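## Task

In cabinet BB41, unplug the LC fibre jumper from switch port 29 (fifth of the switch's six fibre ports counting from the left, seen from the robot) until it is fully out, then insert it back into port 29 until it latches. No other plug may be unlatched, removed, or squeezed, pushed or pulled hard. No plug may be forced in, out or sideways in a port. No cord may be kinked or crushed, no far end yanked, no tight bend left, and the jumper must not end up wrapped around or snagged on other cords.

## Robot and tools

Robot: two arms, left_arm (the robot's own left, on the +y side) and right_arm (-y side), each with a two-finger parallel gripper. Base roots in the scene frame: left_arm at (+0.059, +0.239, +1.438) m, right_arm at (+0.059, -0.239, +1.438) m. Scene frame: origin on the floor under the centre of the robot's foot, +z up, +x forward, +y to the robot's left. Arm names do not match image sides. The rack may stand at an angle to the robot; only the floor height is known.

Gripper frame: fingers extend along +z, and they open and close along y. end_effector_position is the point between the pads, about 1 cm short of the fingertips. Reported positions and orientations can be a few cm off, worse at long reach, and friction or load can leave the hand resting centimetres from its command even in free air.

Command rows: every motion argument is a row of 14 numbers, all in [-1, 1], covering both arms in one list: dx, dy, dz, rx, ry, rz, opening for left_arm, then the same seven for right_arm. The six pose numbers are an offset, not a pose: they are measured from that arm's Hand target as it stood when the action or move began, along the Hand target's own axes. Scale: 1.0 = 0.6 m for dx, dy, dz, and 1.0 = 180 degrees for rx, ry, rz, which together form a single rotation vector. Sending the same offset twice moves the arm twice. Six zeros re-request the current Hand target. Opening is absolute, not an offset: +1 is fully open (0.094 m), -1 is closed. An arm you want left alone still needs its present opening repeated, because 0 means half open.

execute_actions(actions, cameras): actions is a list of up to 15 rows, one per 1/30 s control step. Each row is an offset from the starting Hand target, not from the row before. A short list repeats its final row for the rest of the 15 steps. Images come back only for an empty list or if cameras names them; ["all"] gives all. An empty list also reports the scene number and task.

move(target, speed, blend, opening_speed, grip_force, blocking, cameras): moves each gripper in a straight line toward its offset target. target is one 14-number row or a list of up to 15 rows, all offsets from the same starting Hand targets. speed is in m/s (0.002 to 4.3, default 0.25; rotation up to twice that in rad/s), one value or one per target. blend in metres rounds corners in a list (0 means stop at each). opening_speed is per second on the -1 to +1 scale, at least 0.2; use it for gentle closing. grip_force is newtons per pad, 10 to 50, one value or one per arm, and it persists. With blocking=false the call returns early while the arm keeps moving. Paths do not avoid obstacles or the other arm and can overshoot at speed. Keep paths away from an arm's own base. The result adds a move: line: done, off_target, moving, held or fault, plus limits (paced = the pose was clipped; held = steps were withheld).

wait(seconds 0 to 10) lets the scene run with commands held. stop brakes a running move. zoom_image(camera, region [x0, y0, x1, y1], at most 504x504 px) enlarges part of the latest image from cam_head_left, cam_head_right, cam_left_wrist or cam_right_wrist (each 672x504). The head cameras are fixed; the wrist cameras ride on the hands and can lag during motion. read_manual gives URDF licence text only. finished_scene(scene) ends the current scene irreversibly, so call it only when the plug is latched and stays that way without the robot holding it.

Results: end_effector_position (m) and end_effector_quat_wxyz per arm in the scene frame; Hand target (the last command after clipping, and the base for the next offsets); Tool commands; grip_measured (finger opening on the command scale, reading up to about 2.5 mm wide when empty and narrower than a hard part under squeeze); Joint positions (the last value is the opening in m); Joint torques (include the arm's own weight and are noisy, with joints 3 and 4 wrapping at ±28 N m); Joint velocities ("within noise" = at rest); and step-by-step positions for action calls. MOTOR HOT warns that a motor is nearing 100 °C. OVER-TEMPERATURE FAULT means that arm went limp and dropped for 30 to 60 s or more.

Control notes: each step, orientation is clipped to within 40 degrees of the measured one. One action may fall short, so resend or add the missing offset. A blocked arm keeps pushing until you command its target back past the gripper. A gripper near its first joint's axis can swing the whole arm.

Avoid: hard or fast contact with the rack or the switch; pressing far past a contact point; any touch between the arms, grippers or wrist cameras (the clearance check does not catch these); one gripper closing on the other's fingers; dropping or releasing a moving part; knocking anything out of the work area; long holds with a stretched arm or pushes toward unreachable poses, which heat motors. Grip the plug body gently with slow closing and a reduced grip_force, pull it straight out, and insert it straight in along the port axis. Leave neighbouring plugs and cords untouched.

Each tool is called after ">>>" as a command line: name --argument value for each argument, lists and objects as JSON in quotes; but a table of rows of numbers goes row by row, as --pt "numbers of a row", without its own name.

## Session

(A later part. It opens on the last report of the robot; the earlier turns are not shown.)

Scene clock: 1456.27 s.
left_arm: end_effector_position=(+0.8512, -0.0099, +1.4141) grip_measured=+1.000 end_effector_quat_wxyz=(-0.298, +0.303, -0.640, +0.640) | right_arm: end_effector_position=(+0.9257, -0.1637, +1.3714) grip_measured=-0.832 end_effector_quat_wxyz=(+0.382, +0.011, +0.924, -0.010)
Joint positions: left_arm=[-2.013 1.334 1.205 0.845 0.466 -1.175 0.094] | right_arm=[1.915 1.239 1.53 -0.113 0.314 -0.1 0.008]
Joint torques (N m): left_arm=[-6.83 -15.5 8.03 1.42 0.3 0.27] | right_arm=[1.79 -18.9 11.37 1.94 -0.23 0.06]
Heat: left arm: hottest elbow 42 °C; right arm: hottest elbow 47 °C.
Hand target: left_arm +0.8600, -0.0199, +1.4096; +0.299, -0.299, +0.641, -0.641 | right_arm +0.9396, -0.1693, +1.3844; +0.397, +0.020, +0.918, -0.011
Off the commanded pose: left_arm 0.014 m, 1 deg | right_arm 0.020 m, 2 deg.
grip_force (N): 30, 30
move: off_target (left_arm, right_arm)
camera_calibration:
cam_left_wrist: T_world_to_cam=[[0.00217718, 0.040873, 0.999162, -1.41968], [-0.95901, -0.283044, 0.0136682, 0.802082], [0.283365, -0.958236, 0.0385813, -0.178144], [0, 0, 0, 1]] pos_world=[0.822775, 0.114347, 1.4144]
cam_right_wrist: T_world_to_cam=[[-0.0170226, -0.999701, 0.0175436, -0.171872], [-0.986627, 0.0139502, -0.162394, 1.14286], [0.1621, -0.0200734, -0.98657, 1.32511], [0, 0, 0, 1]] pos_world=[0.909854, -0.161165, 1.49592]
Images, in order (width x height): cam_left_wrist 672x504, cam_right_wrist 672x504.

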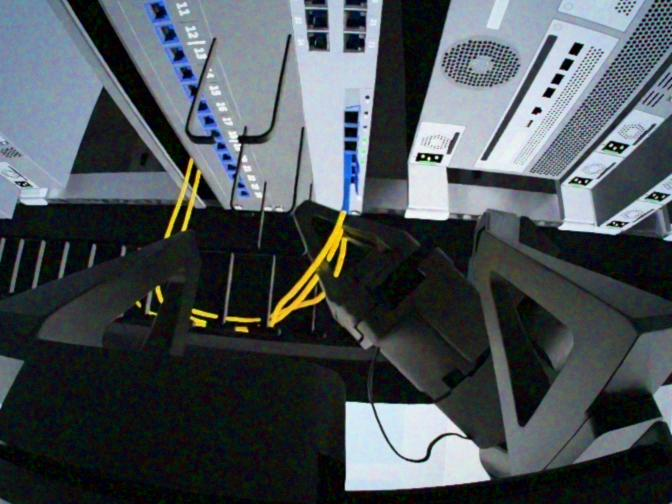

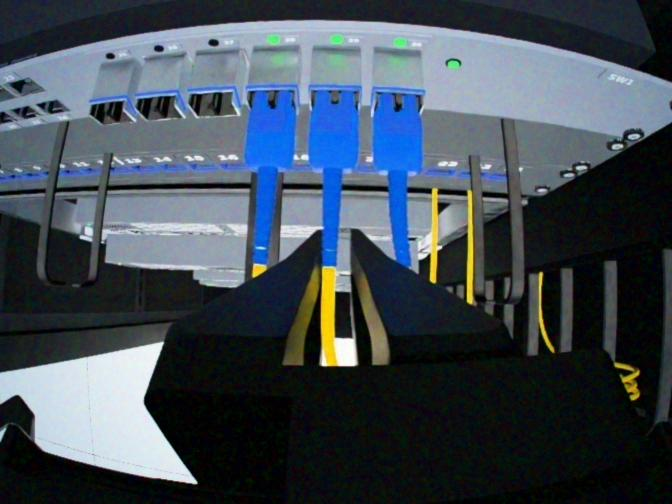

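>>> move --target '[0,0,0,0,0,0,1,-0.0805,0.003,-0.0545,-0.003,0,0,-0.83]' --cameras '["cam_right_wrist","cam_left_wrist"]' --speed 0.06

Scene clock: 1517.03 s.
left_arm: end_effector_position=(+0.8512, -0.0099, +1.4141) grip_measured=+1.000 end_effector_quat_wxyz=(-0.298, +0.303, -0.640, +0.640) | right_arm: end_effector_position=(+0.9275, -0.1633, +1.4010) grip_measured=-0.832 end_effector_quat_wxyz=(+0.368, +0.008, +0.930, -0.010)
Joint positions: left_arm=[-2.013 1.334 1.205 0.845 0.466 -1.175 0.094] | right_arm=[1.937 1.204 1.575 -0.224 0.336 -0.1 0.008]
Joint torques (N m): left_arm=[-6.59 -15.21 8.02 1.47 0.3 0.31] | right_arm=[3.08 -20.78 13.48 1.47 0.01 -0.03]
Heat: left arm: hottest elbow 42 °C; right arm: hottest elbow 54 °C.
Hand target: left_arm +0.8600, -0.0199, +1.4096; +0.299, -0.299, +0.641, -0.641 | right_arm +0.9490, -0.1677, +1.4419; +0.397, +0.019, +0.918, -0.006
Off the commanded pose: left_arm 0.014 m, 1 deg | right_arm 0.046 m, 4 deg.
grip_force (N): 30, 30
move: off_target (left_arm, right_arm)
camera_calibration:
cam_left_wrist: T_world_to_cam=[[0.00217718, 0.040873, 0.999162, -1.41968], [-0.95901, -0.283044, 0.0136682, 0.802082], [0.283365, -0.958236, 0.0385813, -0.178144], [0, 0, 0, 1]] pos_world=[0.822775, 0.114347, 1.4144]
cam_right_wrist: T_world_to_cam=[[-0.0102856, -0.999744, 0.0201696, -0.181982], [-0.99128, 0.00754447, -0.131552, 1.10952], [0.131367, -0.0213468, -0.991104, 1.38864], [0, 0, 0, 1]] pos_world=[0.915548, -0.160663, 1.52591]
Images, in order (width x height): cam_left_wrist 672x504, cam_right_wrist 672x504.

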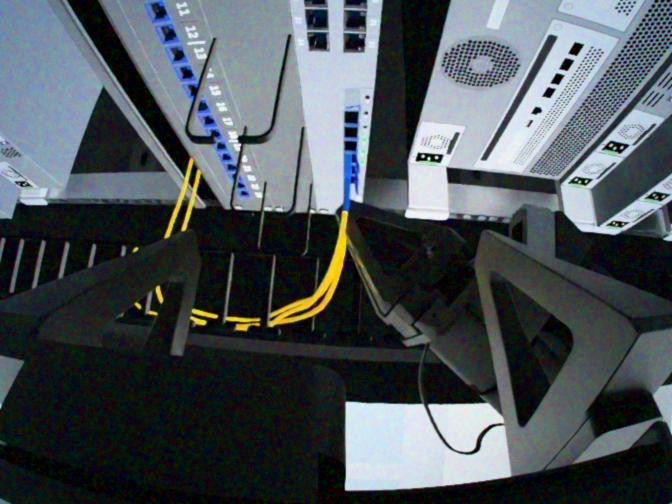

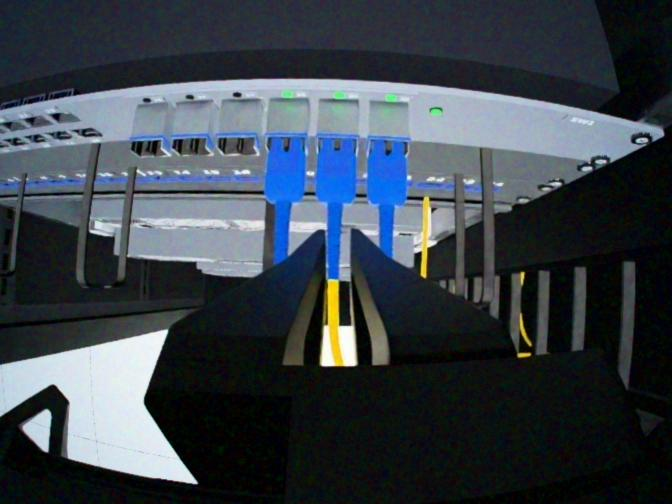

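>>> move --target '[0,0,0,0,0,0,1,-0.0287,0.0075,0.004,-0.008,0,0,-0.83]' --cameras '["cam_right_wrist","cam_left_wrist"]' --speed 0.06

>>> zoom_image --camera "cam_right_wrist" --region '[270, 150, 410, 290]'

>>> zoom_image --camera "cam_left_wrist" --region '[320, 150, 400, 230]'

Scene clock: 1568.30 s.
left_arm: end_effector_position=(+0.8512, -0.0099, +1.4141) grip_measured=+1.000 end_effector_quat_wxyz=(-0.298, +0.303, -0.640, +0.640) | right_arm: end_effector_position=(+0.9432, -0.1640, +1.4244) grip_measured=-0.832 end_effector_quat_wxyz=(+0.375, +0.007, +0.927, -0.002)
Joint positions: left_arm=[-2.013 1.334 1.205 0.845 0.466 -1.175 0.094] | right_arm=[1.94 1.204 1.639 -0.273 0.322 -0.1 0.008]
Joint torques (N m): left_arm=[-6.65 -15.85 7.99 1.39 0.28 0.27] | right_arm=[3.14 -19.31 14.11 1.51 -0.28 -0.02]
Heat: left arm: hottest elbow 42 °C; right arm: hottest elbow 59 °C.
Hand target: left_arm +0.8600, -0.0199, +1.4096; +0.299, -0.299, +0.641, -0.641 | right_arm +0.9627, -0.1637, +1.4529; +0.397, +0.014, +0.918, +0.005
Off the commanded pose: left_arm 0.014 m, 1 deg | right_arm 0.035 m, 3 deg.
grip_force (N): 30, 30
move: off_target (left_arm, right_arm)
camera_calibration:
cam_left_wrist: T_world_to_cam=[[0.00217718, 0.040873, 0.999162, -1.41968], [-0.95901, -0.283044, 0.0136682, 0.802082], [0.283365, -0.958236, 0.0385813, -0.178144], [0, 0, 0, 1]] pos_world=[0.822775, 0.114347, 1.4144]
cam_right_wrist: T_world_to_cam=[[-0.0029534, -0.999984, 0.0048447, -0.16802], [-0.989099, 0.00220792, -0.147237, 1.14756], [0.147224, -0.00522674, -0.989089, 1.39457], [0, 0, 0, 1]] pos_world=[0.92924, -0.163262, 1.54913]
Images, in order (width x height): cam_left_wrist 672x504, cam_right_wrist 672x504.

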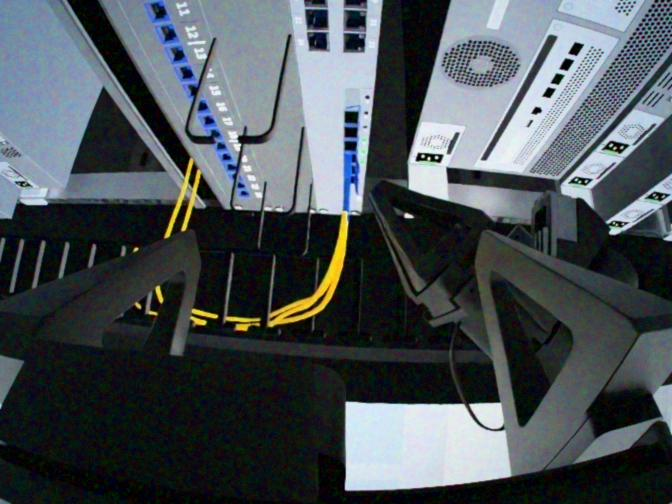

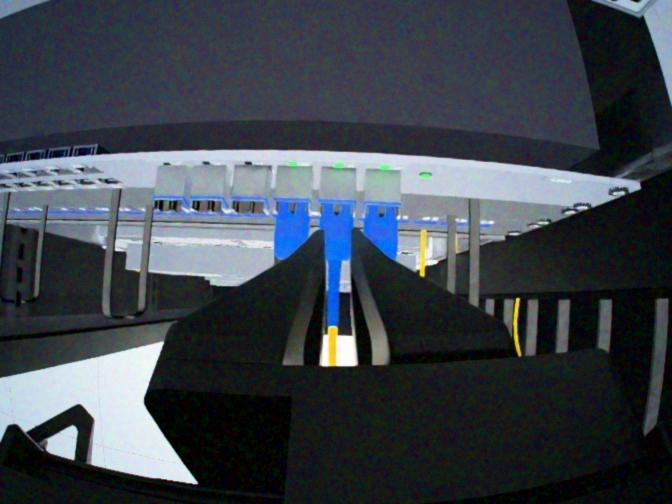

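Scaled by 3.600 from the camera's 672x504 image, which has a finer 960x720 frame.

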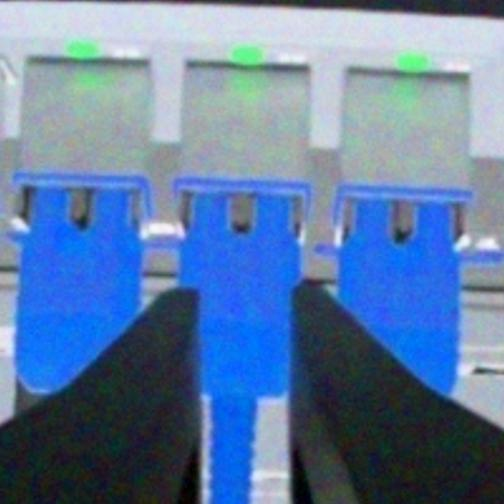

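Scaled by 6.300 from the camera's 672x504 image, which has a finer 960x720 frame.

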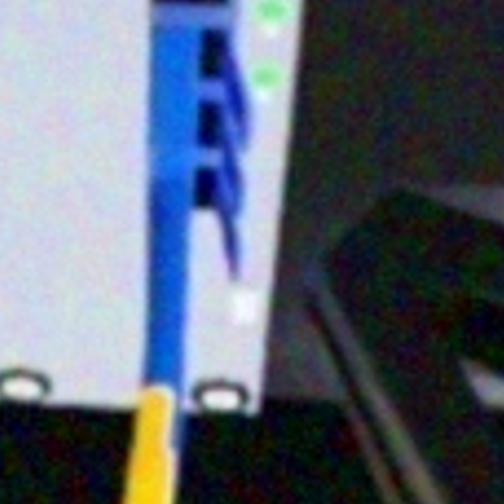

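>>> move --target '[0,0,0,0,0,0,1,0.0605,0.0022,0.024,-0.0022,0,0,-0.83]' --cameras '["cam_right_wrist","cam_left_wrist"]' --speed 0.04

>>> zoom_image --camera "cam_right_wrist" --region '[270, 150, 410, 290]'

>>> zoom_image --camera "cam_left_wrist" --region '[320, 150, 400, 230]'

Scene clock: 1580.20 s.
left_arm: end_effector_position=(+0.8512, -0.0099, +1.4141) grip_measured=+1.000 end_effector_quat_wxyz=(-0.298, +0.303, -0.640, +0.640) | right_arm: end_effector_position=(+0.9428, -0.1580, +1.4129) grip_measured=-0.832 end_effector_quat_wxyz=(+0.388, +0.007, +0.922, +0.009)
Joint positions: left_arm=[-2.013 1.334 1.205 0.845 0.466 -1.175 0.094] | right_arm=[1.936 1.215 1.609 -0.206 0.295 -0.1 0.008]
Joint torques (N m): left_arm=[-6.89 -15.44 8.01 1.43 0.29 0.28] | right_arm=[2.08 -19.19 9.66 2.39 -0.3 0.03]
Heat: left arm: hottest elbow 42 °C; right arm: hottest elbow 58 °C.
Hand target: left_arm +0.8600, -0.0199, +1.4096; +0.299, -0.299, +0.641, -0.641 | right_arm +0.9484, -0.1615, +1.4166; +0.397, +0.012, +0.918, +0.008
Off the commanded pose: left_arm 0.014 m, 1 deg | right_arm 0.008 m, 1 deg.
grip_force (N): 30, 30
move: off_target (left_arm)
camera_calibration:
cam_left_wrist: T_world_to_cam=[[0.00217718, 0.040873, 0.999162, -1.41968], [-0.95901, -0.283044, 0.0136682, 0.802082], [0.283365, -0.958236, 0.0385813, -0.178144], [0, 0, 0, 1]] pos_world=[0.822775, 0.114347, 1.4144]
cam_right_wrist: T_world_to_cam=[[0.0058512, -0.999884, -0.0140925, -0.143594], [-0.984697, -0.00330652, -0.174243, 1.17858], [0.174177, 0.0148964, -0.984602, 1.35468], [0, 0, 0, 1]] pos_world=[0.92543, -0.15986, 1.53716]
Images, in order (width x height): cam_left_wrist 672x504, cam_right_wrist 672x504.

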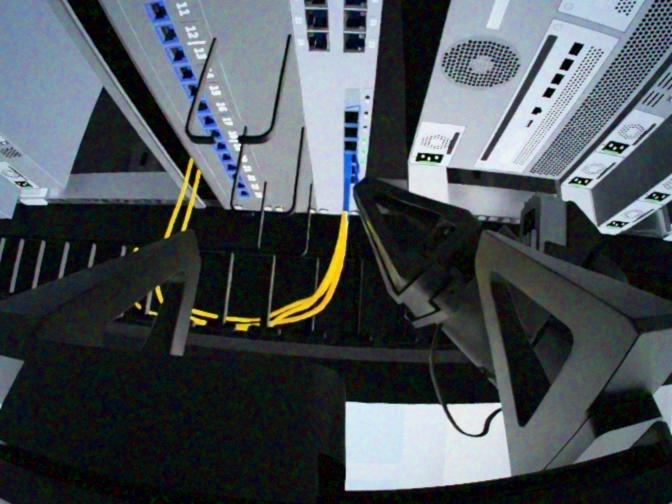

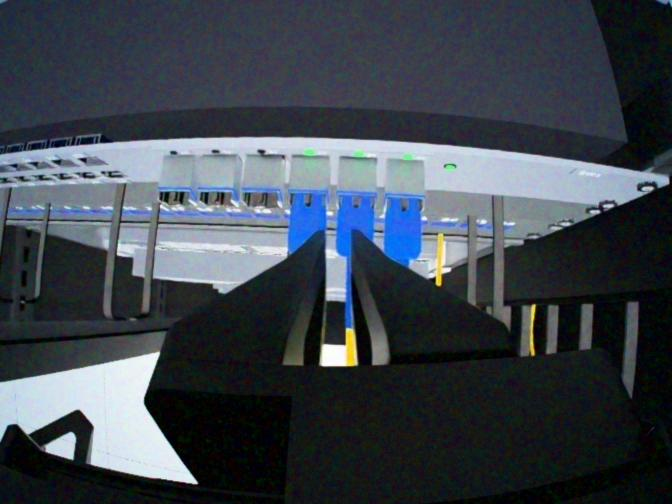

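Scaled by 3.600 from the camera's 672x504 image, which has a finer 960x720 frame.

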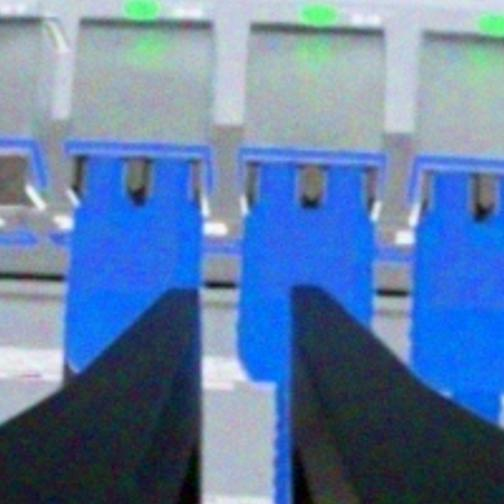

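Scaled by 6.300 from the camera's 672x504 image, which has a finer 960x720 frame.

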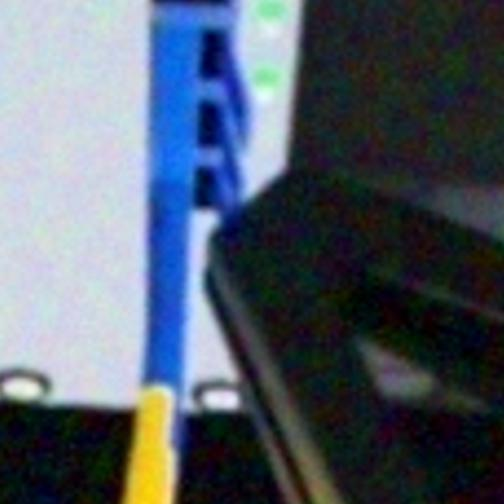

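>>> move --pt "0 0 0 0 0 0 1 -0.035 0 -0.035 0 0 0 -0.83" --pt "0 0 0 0 0 0 1 -0.035 -0.0182 -0.035 0.0188 0 0 -0.83" --pt "0 0 0 0 0 0 1 -0.035 -0.0127 -0.035 0.0131 0 0 -0.83" --blend '[0.001,0.001,0]' --cameras '["cam_right_wrist","cam_left_wrist"]' --speed 0.06

>>> zoom_image --camera "cam_right_wrist" --region '[270, 150, 410, 290]'

>>> zoom_image --camera "cam_left_wrist" --region '[320, 150, 400, 230]'

Scene clock: 1601.07 s.
left_arm: end_effector_position=(+0.8512, -0.0099, +1.4141) grip_measured=+1.000 end_effector_quat_wxyz=(-0.298, +0.303, -0.640, +0.640) | right_arm: end_effector_position=(+0.9381, -0.1671, +1.4136) grip_measured=-0.832 end_effector_quat_wxyz=(+0.377, +0.015, +0.926, -0.017)
Joint positions: left_arm=[-2.013 1.334 1.205 0.845 0.466 -1.175 0.094] | right_arm=[1.94 1.208 1.609 -0.232 0.356 -0.1 0.008]
Joint torques (N m): left_arm=[-6.77 -15.91 8.01 1.5 0.32 0.27] | right_arm=[3.08 -21.6 10.84 1.52 -0.25 -0.06]
Heat: left arm: hottest elbow 43 °C; right arm: hottest elbow 56 °C.
Hand target: left_arm +0.8600, -0.0199, +1.4096; +0.299, -0.299, +0.641, -0.641 | right_arm +0.9473, -0.1698, +1.4460; +0.397, +0.020, +0.918, -0.011
Off the commanded pose: left_arm 0.014 m, 1 deg | right_arm 0.034 m, 3 deg.
grip_force (N): 30, 30
move: off_target (left_arm, right_arm)
camera_calibration:
cam_left_wrist: T_world_to_cam=[[0.00217718, 0.040873, 0.999162, -1.41968], [-0.95901, -0.283044, 0.0136682, 0.802082], [0.283365, -0.958236, 0.0385813, -0.178144], [0, 0, 0, 1]] pos_world=[0.822775, 0.114347, 1.4144]
cam_right_wrist: T_world_to_cam=[[-0.0288239, -0.999198, 0.0277909, -0.179161], [-0.988266, 0.0243145, -0.150792, 1.14886], [0.149995, -0.0318112, -0.988175, 1.37637], [0, 0, 0, 1]] pos_world=[0.923767, -0.163168, 1.53831]
Images, in order (width x height): cam_left_wrist 672x504, cam_right_wrist 672x504.

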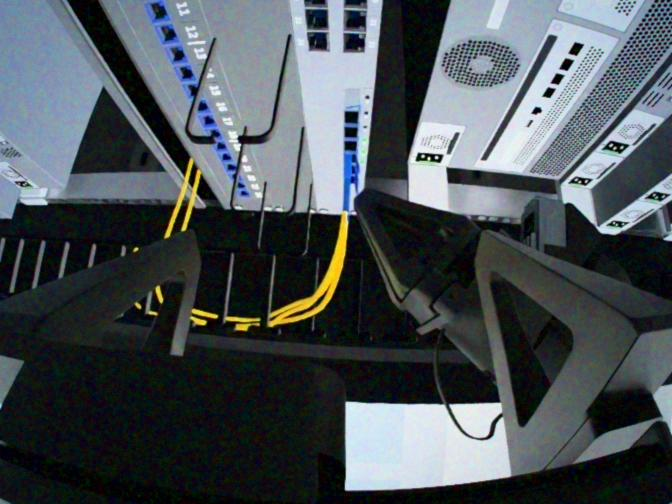

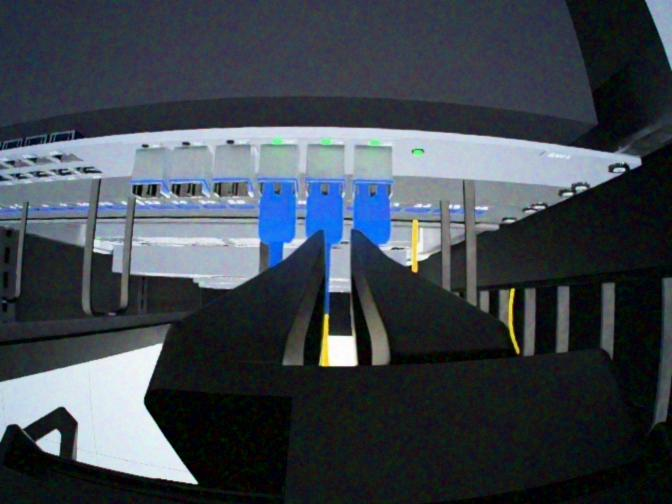

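Scaled by 3.600 from the camera's 672x504 image, which has a finer 960x720 frame.

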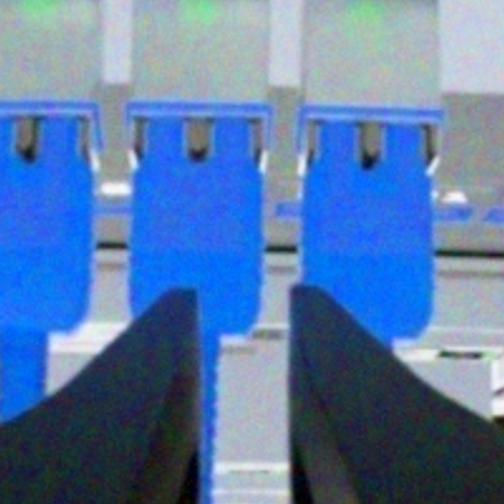

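Scaled by 6.300 from the camera's 672x504 image, which has a finer 960x720 frame.

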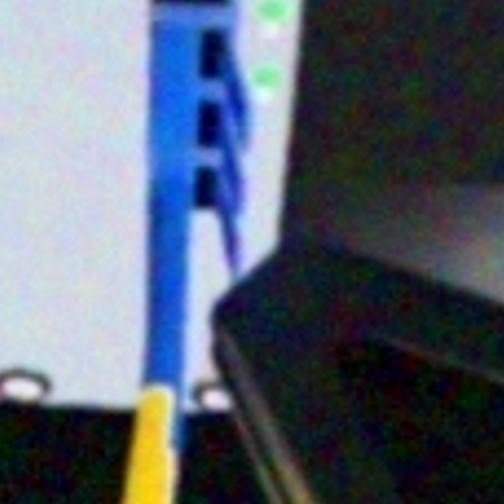

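>>> move --pt "0 0 0 0 0 0 1 0 0.01 0 -0.004 0 0 -0.97" --cameras '["cam_right_wrist","cam_left_wrist"]' --speed 0.06

>>> zoom_image --camera "cam_right_wrist" --region '[270, 150, 410, 290]'

Scene clock: 1620.67 s.
left_arm: end_effector_position=(+0.8512, -0.0099, +1.4141) grip_measured=+1.000 end_effector_quat_wxyz=(-0.298, +0.303, -0.640, +0.640) | right_arm: end_effector_position=(+0.9378, -0.1615, +1.4147) grip_measured=-0.968 end_effector_quat_wxyz=(+0.377, +0.013, +0.926, -0.011)
Joint positions: left_arm=[-2.013 1.334 1.205 0.845 0.466 -1.175 0.094] | right_arm=[1.95 1.208 1.609 -0.232 0.352 -0.1 0.001]
Joint torques (N m): left_arm=[-6.65 -15.21 7.97 1.52 0.32 0.27] | right_arm=[3.08 -21.25 11.06 1.51 -0.25 -0.04]
Heat: left arm: hottest elbow 43 °C; right arm: hottest elbow 56 °C.
Hand target: left_arm +0.8600, -0.0199, +1.4096; +0.299, -0.299, +0.641, -0.641 | right_arm +0.9475, -0.1636, +1.4460; +0.397, +0.018, +0.918, -0.005
Off the commanded pose: left_arm 0.014 m, 1 deg | right_arm 0.033 m, 3 deg.
grip_force (N): 30, 30
move: off_target (left_arm, right_arm)
camera_calibration:
cam_left_wrist: T_world_to_cam=[[0.00217718, 0.040873, 0.999162, -1.41968], [-0.95901, -0.283044, 0.0136682, 0.802082], [0.283365, -0.958236, 0.0385813, -0.178144], [0, 0, 0, 1]] pos_world=[0.822775, 0.114347, 1.4144]
cam_right_wrist: T_world_to_cam=[[-0.0209612, -0.999625, 0.0176172, -0.166674], [-0.988271, 0.0180506, -0.151642, 1.14874], [0.151267, -0.0205891, -0.988279, 1.37845], [0, 0, 0, 1]] pos_world=[0.923259, -0.158966, 1.53942]
Images, in order (width x height): cam_left_wrist 672x504, cam_right_wrist 672x504.

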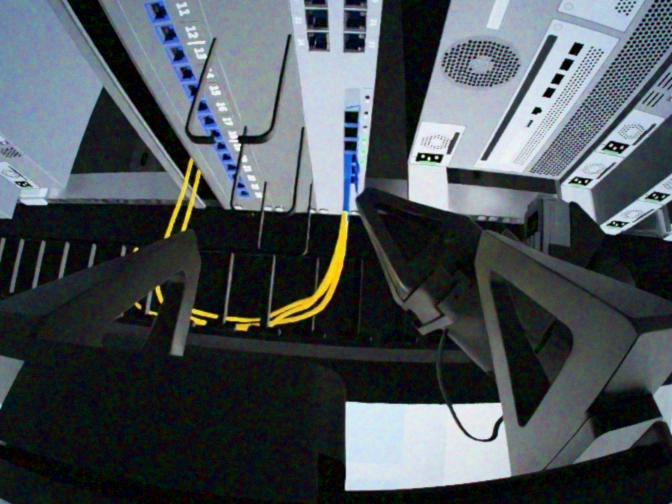

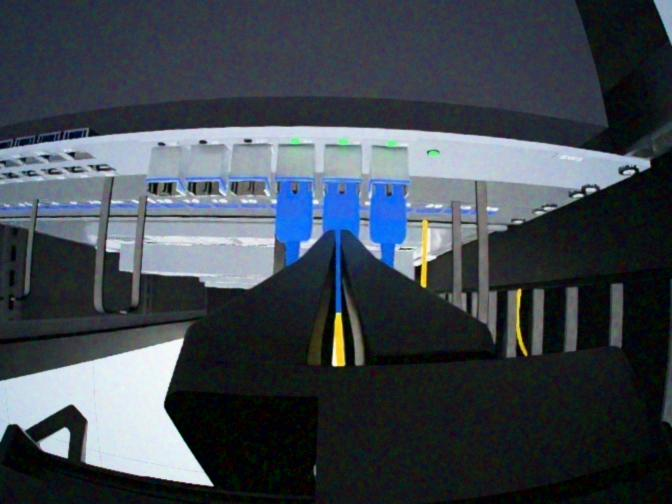

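Scaled by 3.600 from the camera's 672x504 image, which has a finer 960x720 frame.

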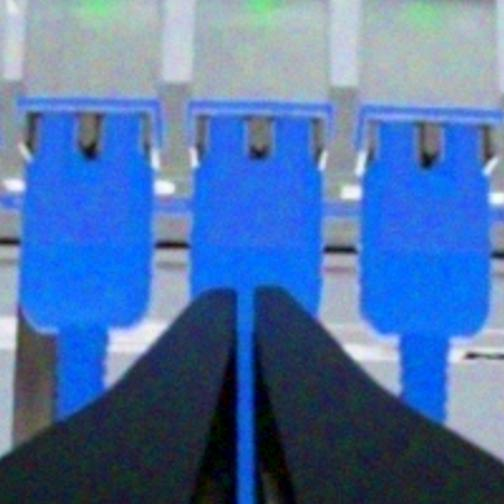

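>>> move --pt "0 0 0 0 0 0 1 -0.019 0 0.0105 0 0 0 -0.97" --cameras '["cam_right_wrist","cam_left_wrist"]' --speed 0.06

>>> zoom_image --camera "cam_right_wrist" --region '[270, 150, 410, 290]'

>>> zoom_image --camera "cam_left_wrist" --region '[320, 150, 400, 230]'

Scene clock: 1634.40 s.
left_arm: end_effector_position=(+0.8512, -0.0099, +1.4141) grip_measured=+1.000 end_effector_quat_wxyz=(-0.298, +0.303, -0.640, +0.640) | right_arm: end_effector_position=(+0.9397, -0.1622, +1.4187) grip_measured=-0.968 end_effector_quat_wxyz=(+0.373, +0.011, +0.928, -0.010)
Joint positions: left_arm=[-2.013 1.334 1.205 0.845 0.466 -1.175 0.094] | right_arm=[1.95 1.208 1.626 -0.258 0.351 -0.1 0.001]
Joint torques (N m): left_arm=[-6.77 -15.5 7.97 1.47 0.28 0.3] | right_arm=[3.08 -19.72 14 1.46 -0.28 -0.05]
Heat: left arm: hottest elbow 43 °C; right arm: hottest elbow 57 °C.
Hand target: left_arm +0.8600, -0.0199, +1.4096; +0.299, -0.299, +0.641, -0.641 | right_arm +0.9600, -0.1641, +1.4500; +0.397, +0.018, +0.918, -0.005
Off the commanded pose: left_arm 0.014 m, 1 deg | right_arm 0.037 m, 3 deg.
grip_force (N): 30, 30
move: off_target (left_arm, right_arm)
camera_calibration:
cam_left_wrist: T_world_to_cam=[[0.00217718, 0.040873, 0.999162, -1.41968], [-0.95901, -0.283044, 0.0136682, 0.802082], [0.283365, -0.958236, 0.0385813, -0.178144], [0, 0, 0, 1]] pos_world=[0.822775, 0.114347, 1.4144]
cam_right_wrist: T_world_to_cam=[[-0.0167541, -0.999704, 0.0176567, -0.171352], [-0.989579, 0.0140535, -0.1433, 1.14003], [0.14301, -0.0198735, -0.989522, 1.39171], [0, 0, 0, 1]] pos_world=[0.926255, -0.159665, 1.54352]
Images, in order (width x height): cam_left_wrist 672x504, cam_right_wrist 672x504.

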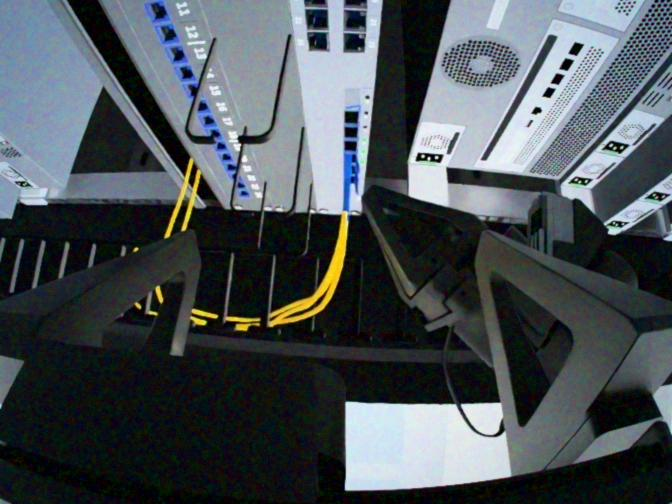

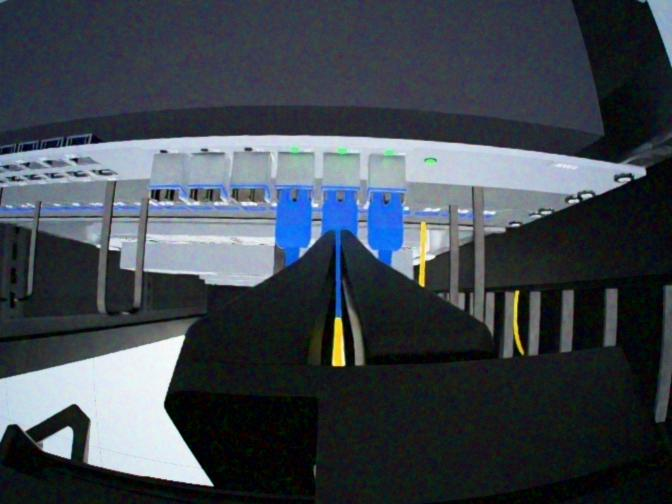

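Scaled by 3.600 from the camera's 672x504 image, which has a finer 960x720 frame.

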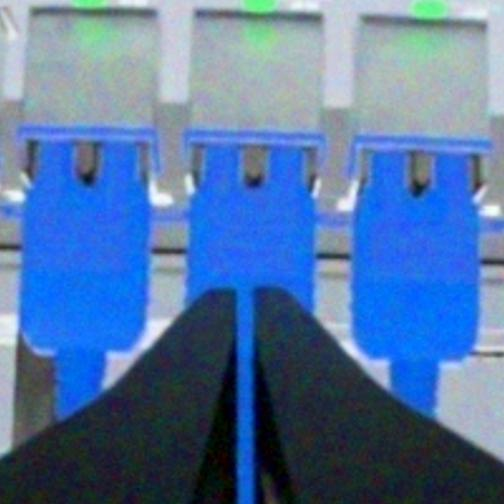

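Scaled by 6.300 from the camera's 672x504 image, which has a finer 960x720 frame.

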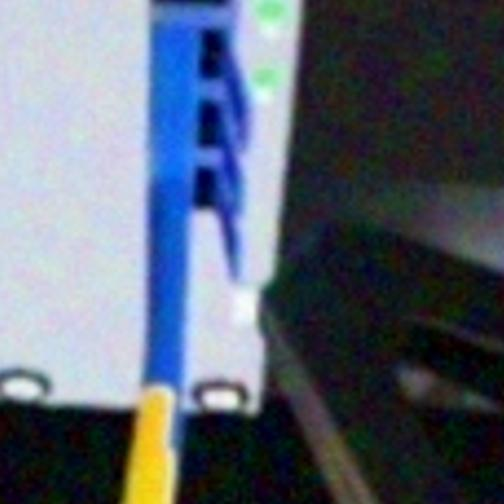

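>>> move --pt "0 0 0 0 0 0 1 -0.0068 0.0 0.0073 0 0 0 -0.97" --pt "0 0 0 0 0 0 1 0.037 0.0 0.0483 0 0 0 -0.97" --blend '[0.002,0]' --cameras '["cam_right_wrist","cam_left_wrist"]' --speed 0.04

>>> zoom_image --camera "cam_right_wrist" --region '[270, 150, 410, 290]'

>>> zoom_image --camera "cam_left_wrist" --region '[320, 150, 400, 230]'

Scene clock: 1643.33 s.
left_arm: end_effector_position=(+0.8512, -0.0099, +1.4141) grip_measured=+1.000 end_effector_quat_wxyz=(-0.298, +0.303, -0.640, +0.640) | right_arm: end_effector_position=(+0.9493, -0.1576, +1.4099) grip_measured=-0.968 end_effector_quat_wxyz=(+0.380, +0.009, +0.925, +0.000)
Joint positions: left_arm=[-2.013 1.334 1.205 0.845 0.466 -1.175 0.094] | right_arm=[1.941 1.239 1.649 -0.238 0.32 -0.1 0.001]
Joint torques (N m): left_arm=[-6.89 -15.62 7.92 1.46 0.3 0.29] | right_arm=[1.49 -18.14 12.27 2.71 -0.24 0.02]
Heat: left arm: hottest elbow 43 °C; right arm: hottest elbow 59 °C.
Hand target: left_arm +0.8600, -0.0199, +1.4096; +0.299, -0.299, +0.641, -0.641 | right_arm +0.9659, -0.1642, +1.4139; +0.397, +0.018, +0.918, -0.005
Off the commanded pose: left_arm 0.014 m, 1 deg | right_arm 0.018 m, 2 deg.
grip_force (N): 30, 30
move: off_target (left_arm, right_arm)
camera_calibration:
cam_left_wrist: T_world_to_cam=[[0.00217718, 0.040873, 0.999162, -1.41968], [-0.95901, -0.283044, 0.0136682, 0.802082], [0.283365, -0.958236, 0.0385813, -0.178144], [0, 0, 0, 1]] pos_world=[0.822775, 0.114347, 1.4144]
cam_right_wrist: T_world_to_cam=[[-0.00437429, -0.99999, 0.00126127, -0.15521], [-0.987523, 0.00412121, -0.157421, 1.16459], [0.157414, -0.00193414, -0.987531, 1.36797], [0, 0, 0, 1]] pos_world=[0.934041, -0.157362, 1.53444]
Images, in order (width x height): cam_left_wrist 672x504, cam_right_wrist 672x504.

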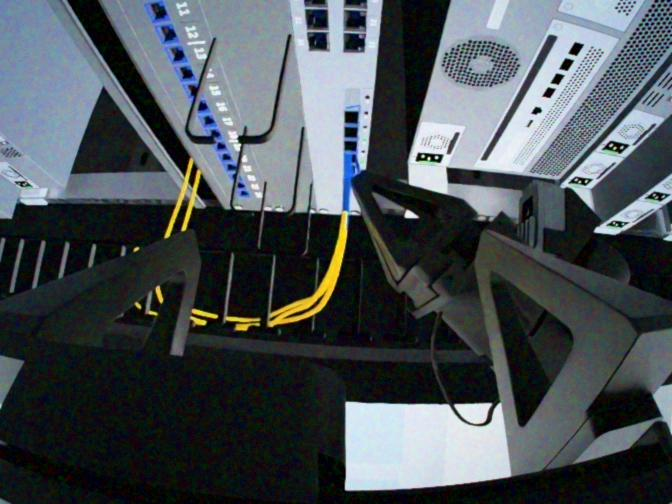

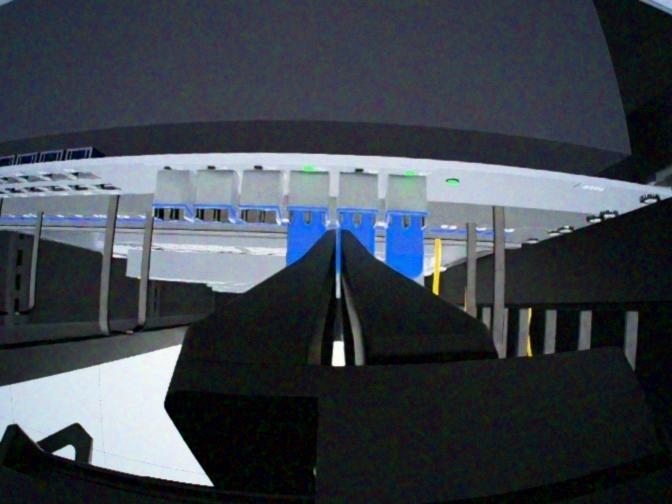

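Scaled by 3.600 from the camera's 672x504 image, which has a finer 960x720 frame.

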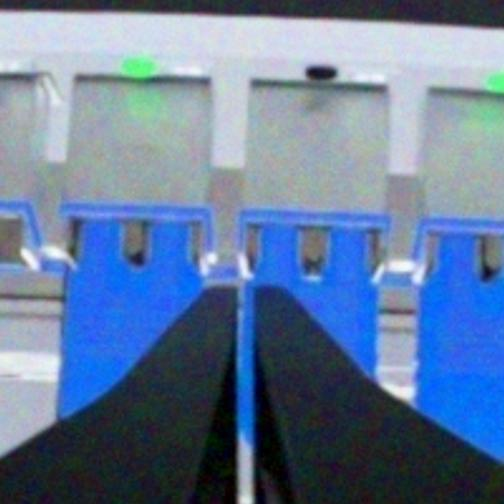

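Scaled by 6.300 from the camera's 672x504 image, which has a finer 960x720 frame.

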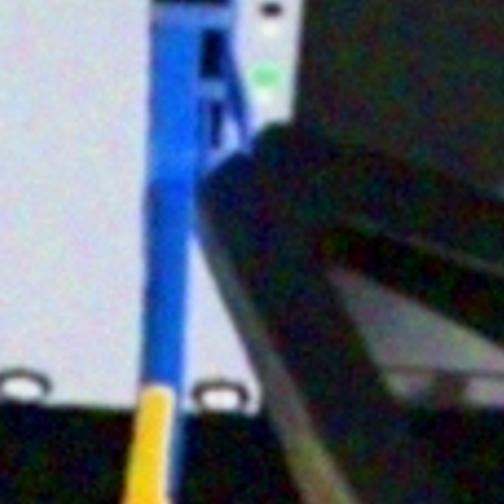

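>>> move --pt "0 0 0 0 0 0 1 -0.036 -0.010 -0.034 0 0 0 -0.97" --pt "0 0 0 0 0 0 1 -0.011 -0.010 -0.010 0 0 0 -0.97" --blend '[0.002,0]' --cameras '["cam_right_wrist","cam_left_wrist"]' --speed 0.04

>>> zoom_image --camera "cam_right_wrist" --region '[270, 150, 410, 290]'

>>> zoom_image --camera "cam_left_wrist" --region '[320, 150, 400, 230]'

Scene clock: 1672.63 s.
left_arm: end_effector_position=(+0.8512, -0.0099, +1.4141) grip_measured=+1.000 end_effector_quat_wxyz=(-0.298, +0.303, -0.640, +0.640) | right_arm: end_effector_position=(+0.9485, -0.1588, +1.4094) grip_measured=-0.968 end_effector_quat_wxyz=(+0.376, +0.006, +0.926, +0.001)
Joint positions: left_arm=[-2.013 1.334 1.205 0.845 0.466 -1.175 0.094] | right_arm=[1.936 1.237 1.651 -0.25 0.311 -0.1 0.001]
Joint torques (N m): left_arm=[-6.71 -15.91 8.02 1.43 0.32 0.29] | right_arm=[0.85 -19.08 12.33 2.47 -0.16 0.01]
Heat: left arm: hottest elbow 43 °C; right arm: hottest elbow 59 °C.
Hand target: left_arm +0.8600, -0.0199, +1.4096; +0.299, -0.299, +0.641, -0.641 | right_arm +0.9658, -0.1704, +1.4230; +0.397, +0.018, +0.918, -0.005
Off the commanded pose: left_arm 0.014 m, 1 deg | right_arm 0.025 m, 3 deg.
grip_force (N): 30, 30
move: off_target (left_arm, right_arm)
camera_calibration:
cam_left_wrist: T_world_to_cam=[[0.00217718, 0.040873, 0.999162, -1.41968], [-0.95901, -0.283044, 0.0136682, 0.802082], [0.283365, -0.958236, 0.0385813, -0.178144], [0, 0, 0, 1]] pos_world=[0.822775, 0.114347, 1.4144]
cam_right_wrist: T_world_to_cam=[[0.00202087, -0.999998, -0.000189225, -0.160458], [-0.98869, -0.00196964, -0.149962, 1.15332], [0.149961, 0.000490139, -0.988692, 1.37679], [0, 0, 0, 1]] pos_world=[0.934135, -0.158861, 1.53414]
Images, in order (width x height): cam_left_wrist 672x504, cam_right_wrist 672x504.

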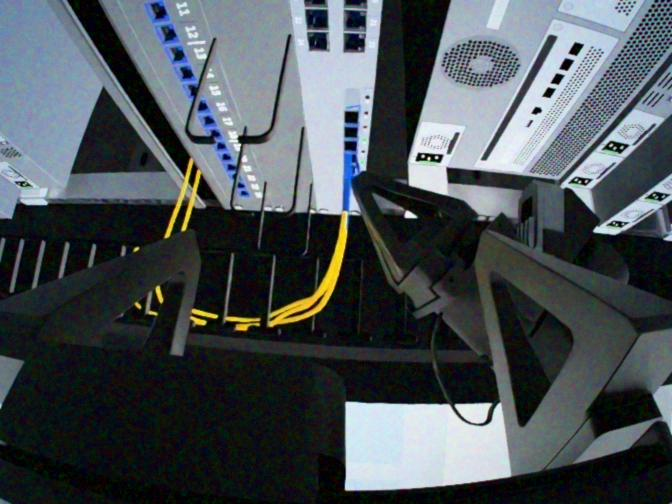

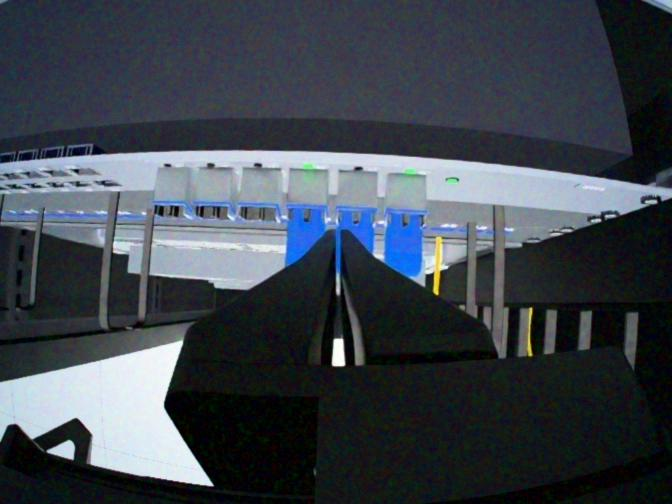

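Scaled by 3.600 from the camera's 672x504 image, which has a finer 960x720 frame.

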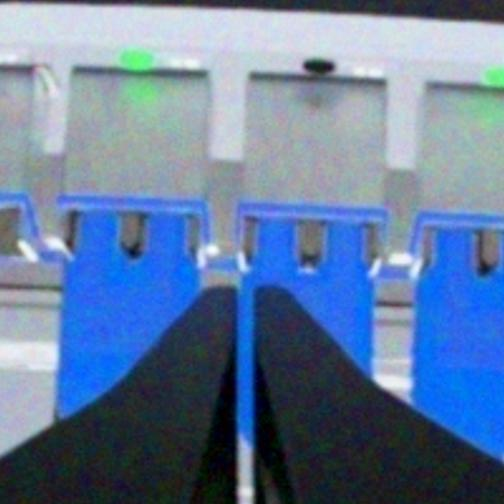

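Scaled by 6.300 from the camera's 672x504 image, which has a finer 960x720 frame.

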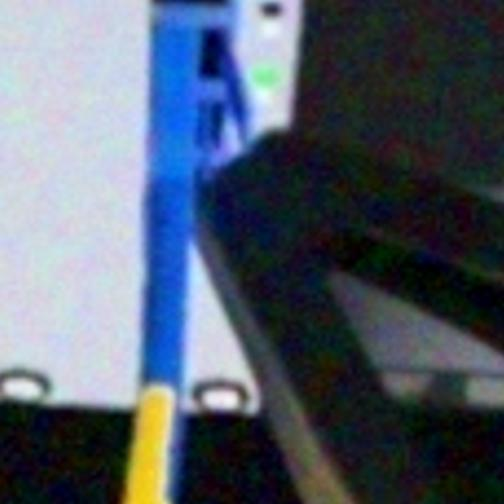

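>>> move --pt "0 0 0 0 0 0 1 -0.046 0 -0.043 0 0 0 -0.97" --cameras '["cam_right_wrist","cam_left_wrist"]' --speed 0.05

>>> zoom_image --camera "cam_right_wrist" --region '[270, 150, 410, 290]'

>>> zoom_image --camera "cam_left_wrist" --region '[320, 130, 400, 210]'

Scene clock: 1683.97 s.
left_arm: end_effector_position=(+0.8512, -0.0099, +1.4141) grip_measured=+1.000 end_effector_quat_wxyz=(-0.298, +0.303, -0.640, +0.640) | right_arm: end_effector_position=(+0.9435, -0.1635, +1.4108) grip_measured=-0.968 end_effector_quat_wxyz=(+0.363, +0.005, +0.932, -0.009)
Joint positions: left_arm=[-2.013 1.334 1.205 0.845 0.466 -1.175 0.094] | right_arm=[1.937 1.229 1.655 -0.292 0.332 -0.1 0.001]
Joint torques (N m): left_arm=[-7.12 -15.44 7.95 1.33 0.29 0.26] | right_arm=[3.08 -22.12 13.94 1.48 0.04 -0.02]
Heat: left arm: hottest elbow 43 °C; right arm: hottest elbow 56 °C.
Hand target: left_arm +0.8600, -0.0199, +1.4096; +0.299, -0.299, +0.641, -0.641 | right_arm +0.9659, -0.1704, +1.4606; +0.397, +0.018, +0.918, -0.005
Off the commanded pose: left_arm 0.014 m, 1 deg | right_arm 0.055 m, 5 deg.
grip_force (N): 30, 30
move: off_target (left_arm, right_arm)
camera_calibration:
cam_left_wrist: T_world_to_cam=[[0.00217718, 0.040873, 0.999162, -1.41968], [-0.95901, -0.283044, 0.0136682, 0.802082], [0.283365, -0.958236, 0.0385813, -0.178144], [0, 0, 0, 1]] pos_world=[0.822775, 0.114347, 1.4144]
cam_right_wrist: T_world_to_cam=[[-0.00398706, -0.99981, 0.0190815, -0.186619], [-0.992665, 0.00165147, -0.120885, 1.11203], [0.12083, -0.0194235, -0.992483, 1.40851], [0, 0, 0, 1]] pos_world=[0.932942, -0.161062, 1.53591]
Images, in order (width x height): cam_left_wrist 672x504, cam_right_wrist 672x504.

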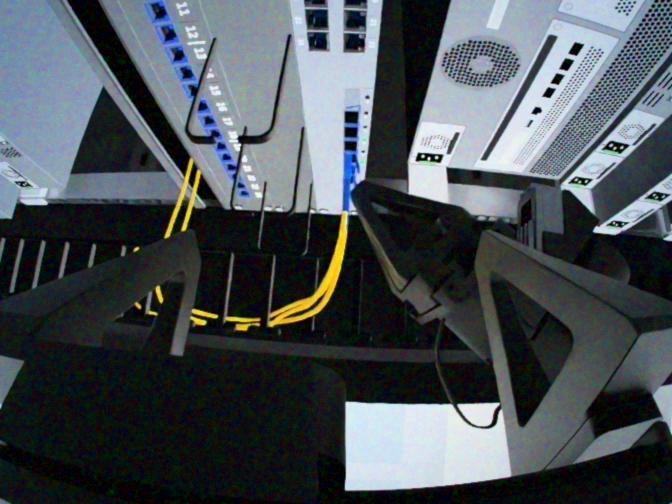

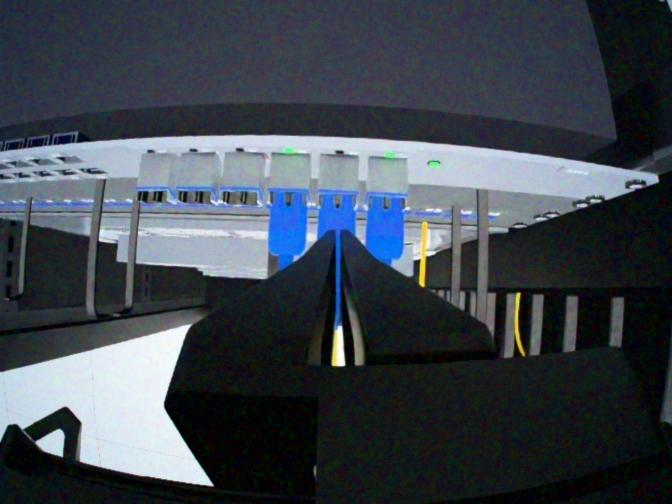

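Scaled by 3.600 from the camera's 672x504 image, which has a finer 960x720 frame.

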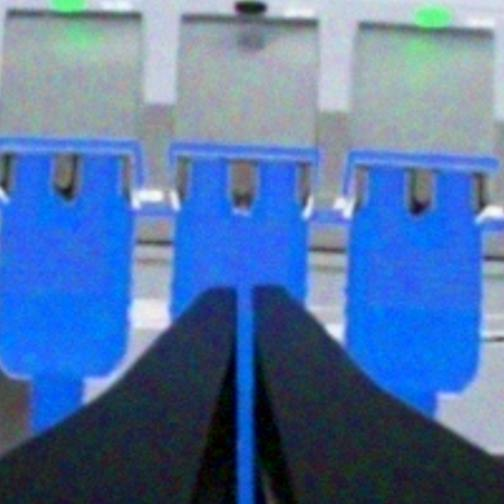

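Scaled by 6.300 from the camera's 672x504 image, which has a finer 960x720 frame.

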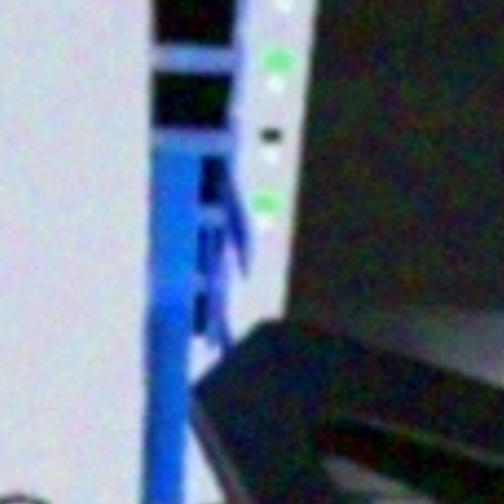

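>>> move --pt "0 0 0 0 0 0 1 -0.012 0 -0.011 0 0 0 -0.97" --cameras '["cam_right_wrist","cam_left_wrist"]' --speed 0.05

>>> zoom_image --camera "cam_right_wrist" --region '[260, 130, 420, 290]'

>>> zoom_image --camera "cam_left_wrist" --region '[320, 130, 400, 210]'

Scene clock: 1699.97 s.
left_arm: end_effector_position=(+0.8512, -0.0099, +1.4141) grip_measured=+1.000 end_effector_quat_wxyz=(-0.298, +0.303, -0.640, +0.640) | right_arm: end_effector_position=(+0.9440, -0.1636, +1.4211) grip_measured=-0.968 end_effector_quat_wxyz=(+0.363, +0.006, +0.932, -0.009)
Joint positions: left_arm=[-2.013 1.334 1.205 0.845 0.466 -1.175 0.094] | right_arm=[1.945 1.217 1.664 -0.311 0.341 -0.1 0.001]
Joint torques (N m): left_arm=[-6.89 -15.44 7.92 1.54 0.29 0.32] | right_arm=[3.37 -21.77 14.15 1.43 0.03 -0.03]
Heat: left arm: hottest elbow 43 °C; right arm: hottest elbow 58 °C.
Hand target: left_arm +0.8600, -0.0199, +1.4096; +0.299, -0.299, +0.641, -0.641 | right_arm +0.9661, -0.1707, +1.4705; +0.397, +0.018, +0.918, -0.005
Off the commanded pose: left_arm 0.014 m, 1 deg | right_arm 0.054 m, 4 deg.
grip_force (N): 30, 30
move: off_target (left_arm, right_arm)
camera_calibration:
cam_left_wrist: T_world_to_cam=[[0.00217718, 0.040873, 0.999162, -1.41968], [-0.95901, -0.283044, 0.0136682, 0.802082], [0.283365, -0.958236, 0.0385813, -0.178144], [0, 0, 0, 1]] pos_world=[0.822775, 0.114347, 1.4144]
cam_right_wrist: T_world_to_cam=[[-0.00544313, -0.999814, 0.0185054, -0.184666], [-0.992574, 0.00315303, -0.1216, 1.11484], [0.12152, -0.0190299, -0.992407, 1.418], [0, 0, 0, 1]] pos_world=[0.933244, -0.161162, 1.54621]
Images, in order (width x height): cam_left_wrist 672x504, cam_right_wrist 672x504.

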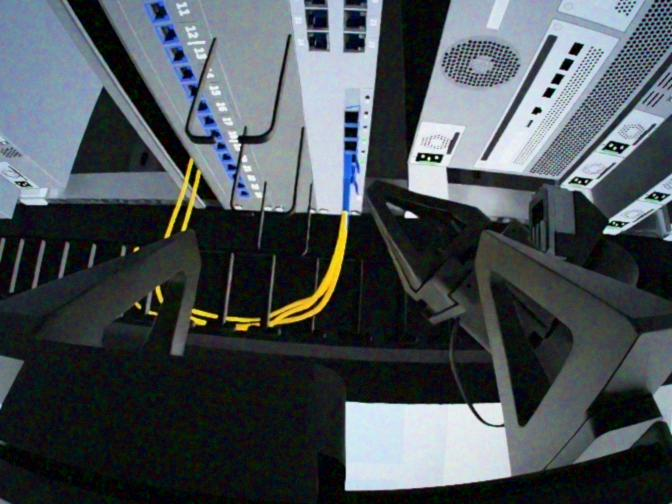

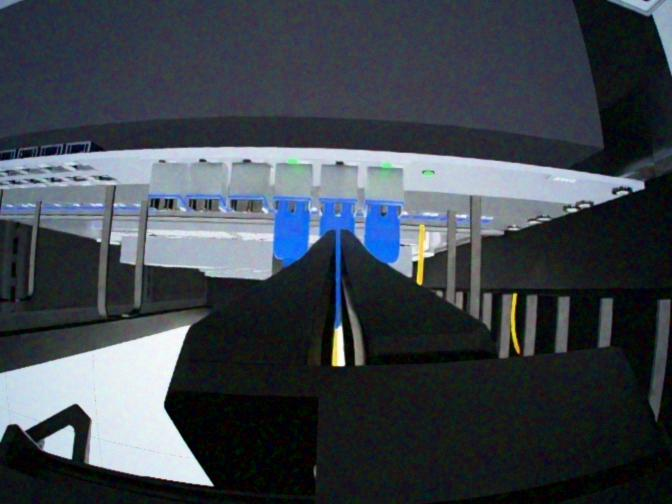

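Scaled by 3.150 from the camera's 672x504 image, which has a finer 960x720 frame.

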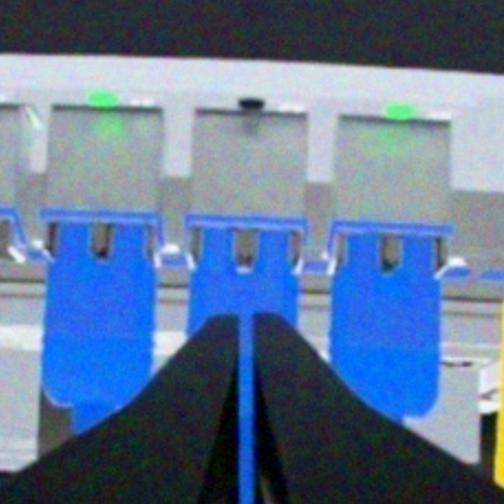

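Scaled by 6.300 from the camera's 672x504 image, which has a finer 960x720 frame.

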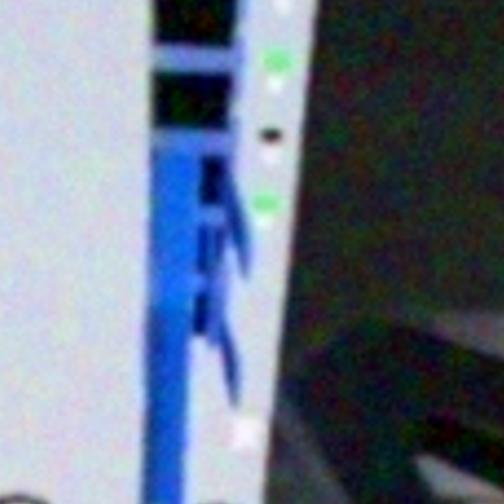

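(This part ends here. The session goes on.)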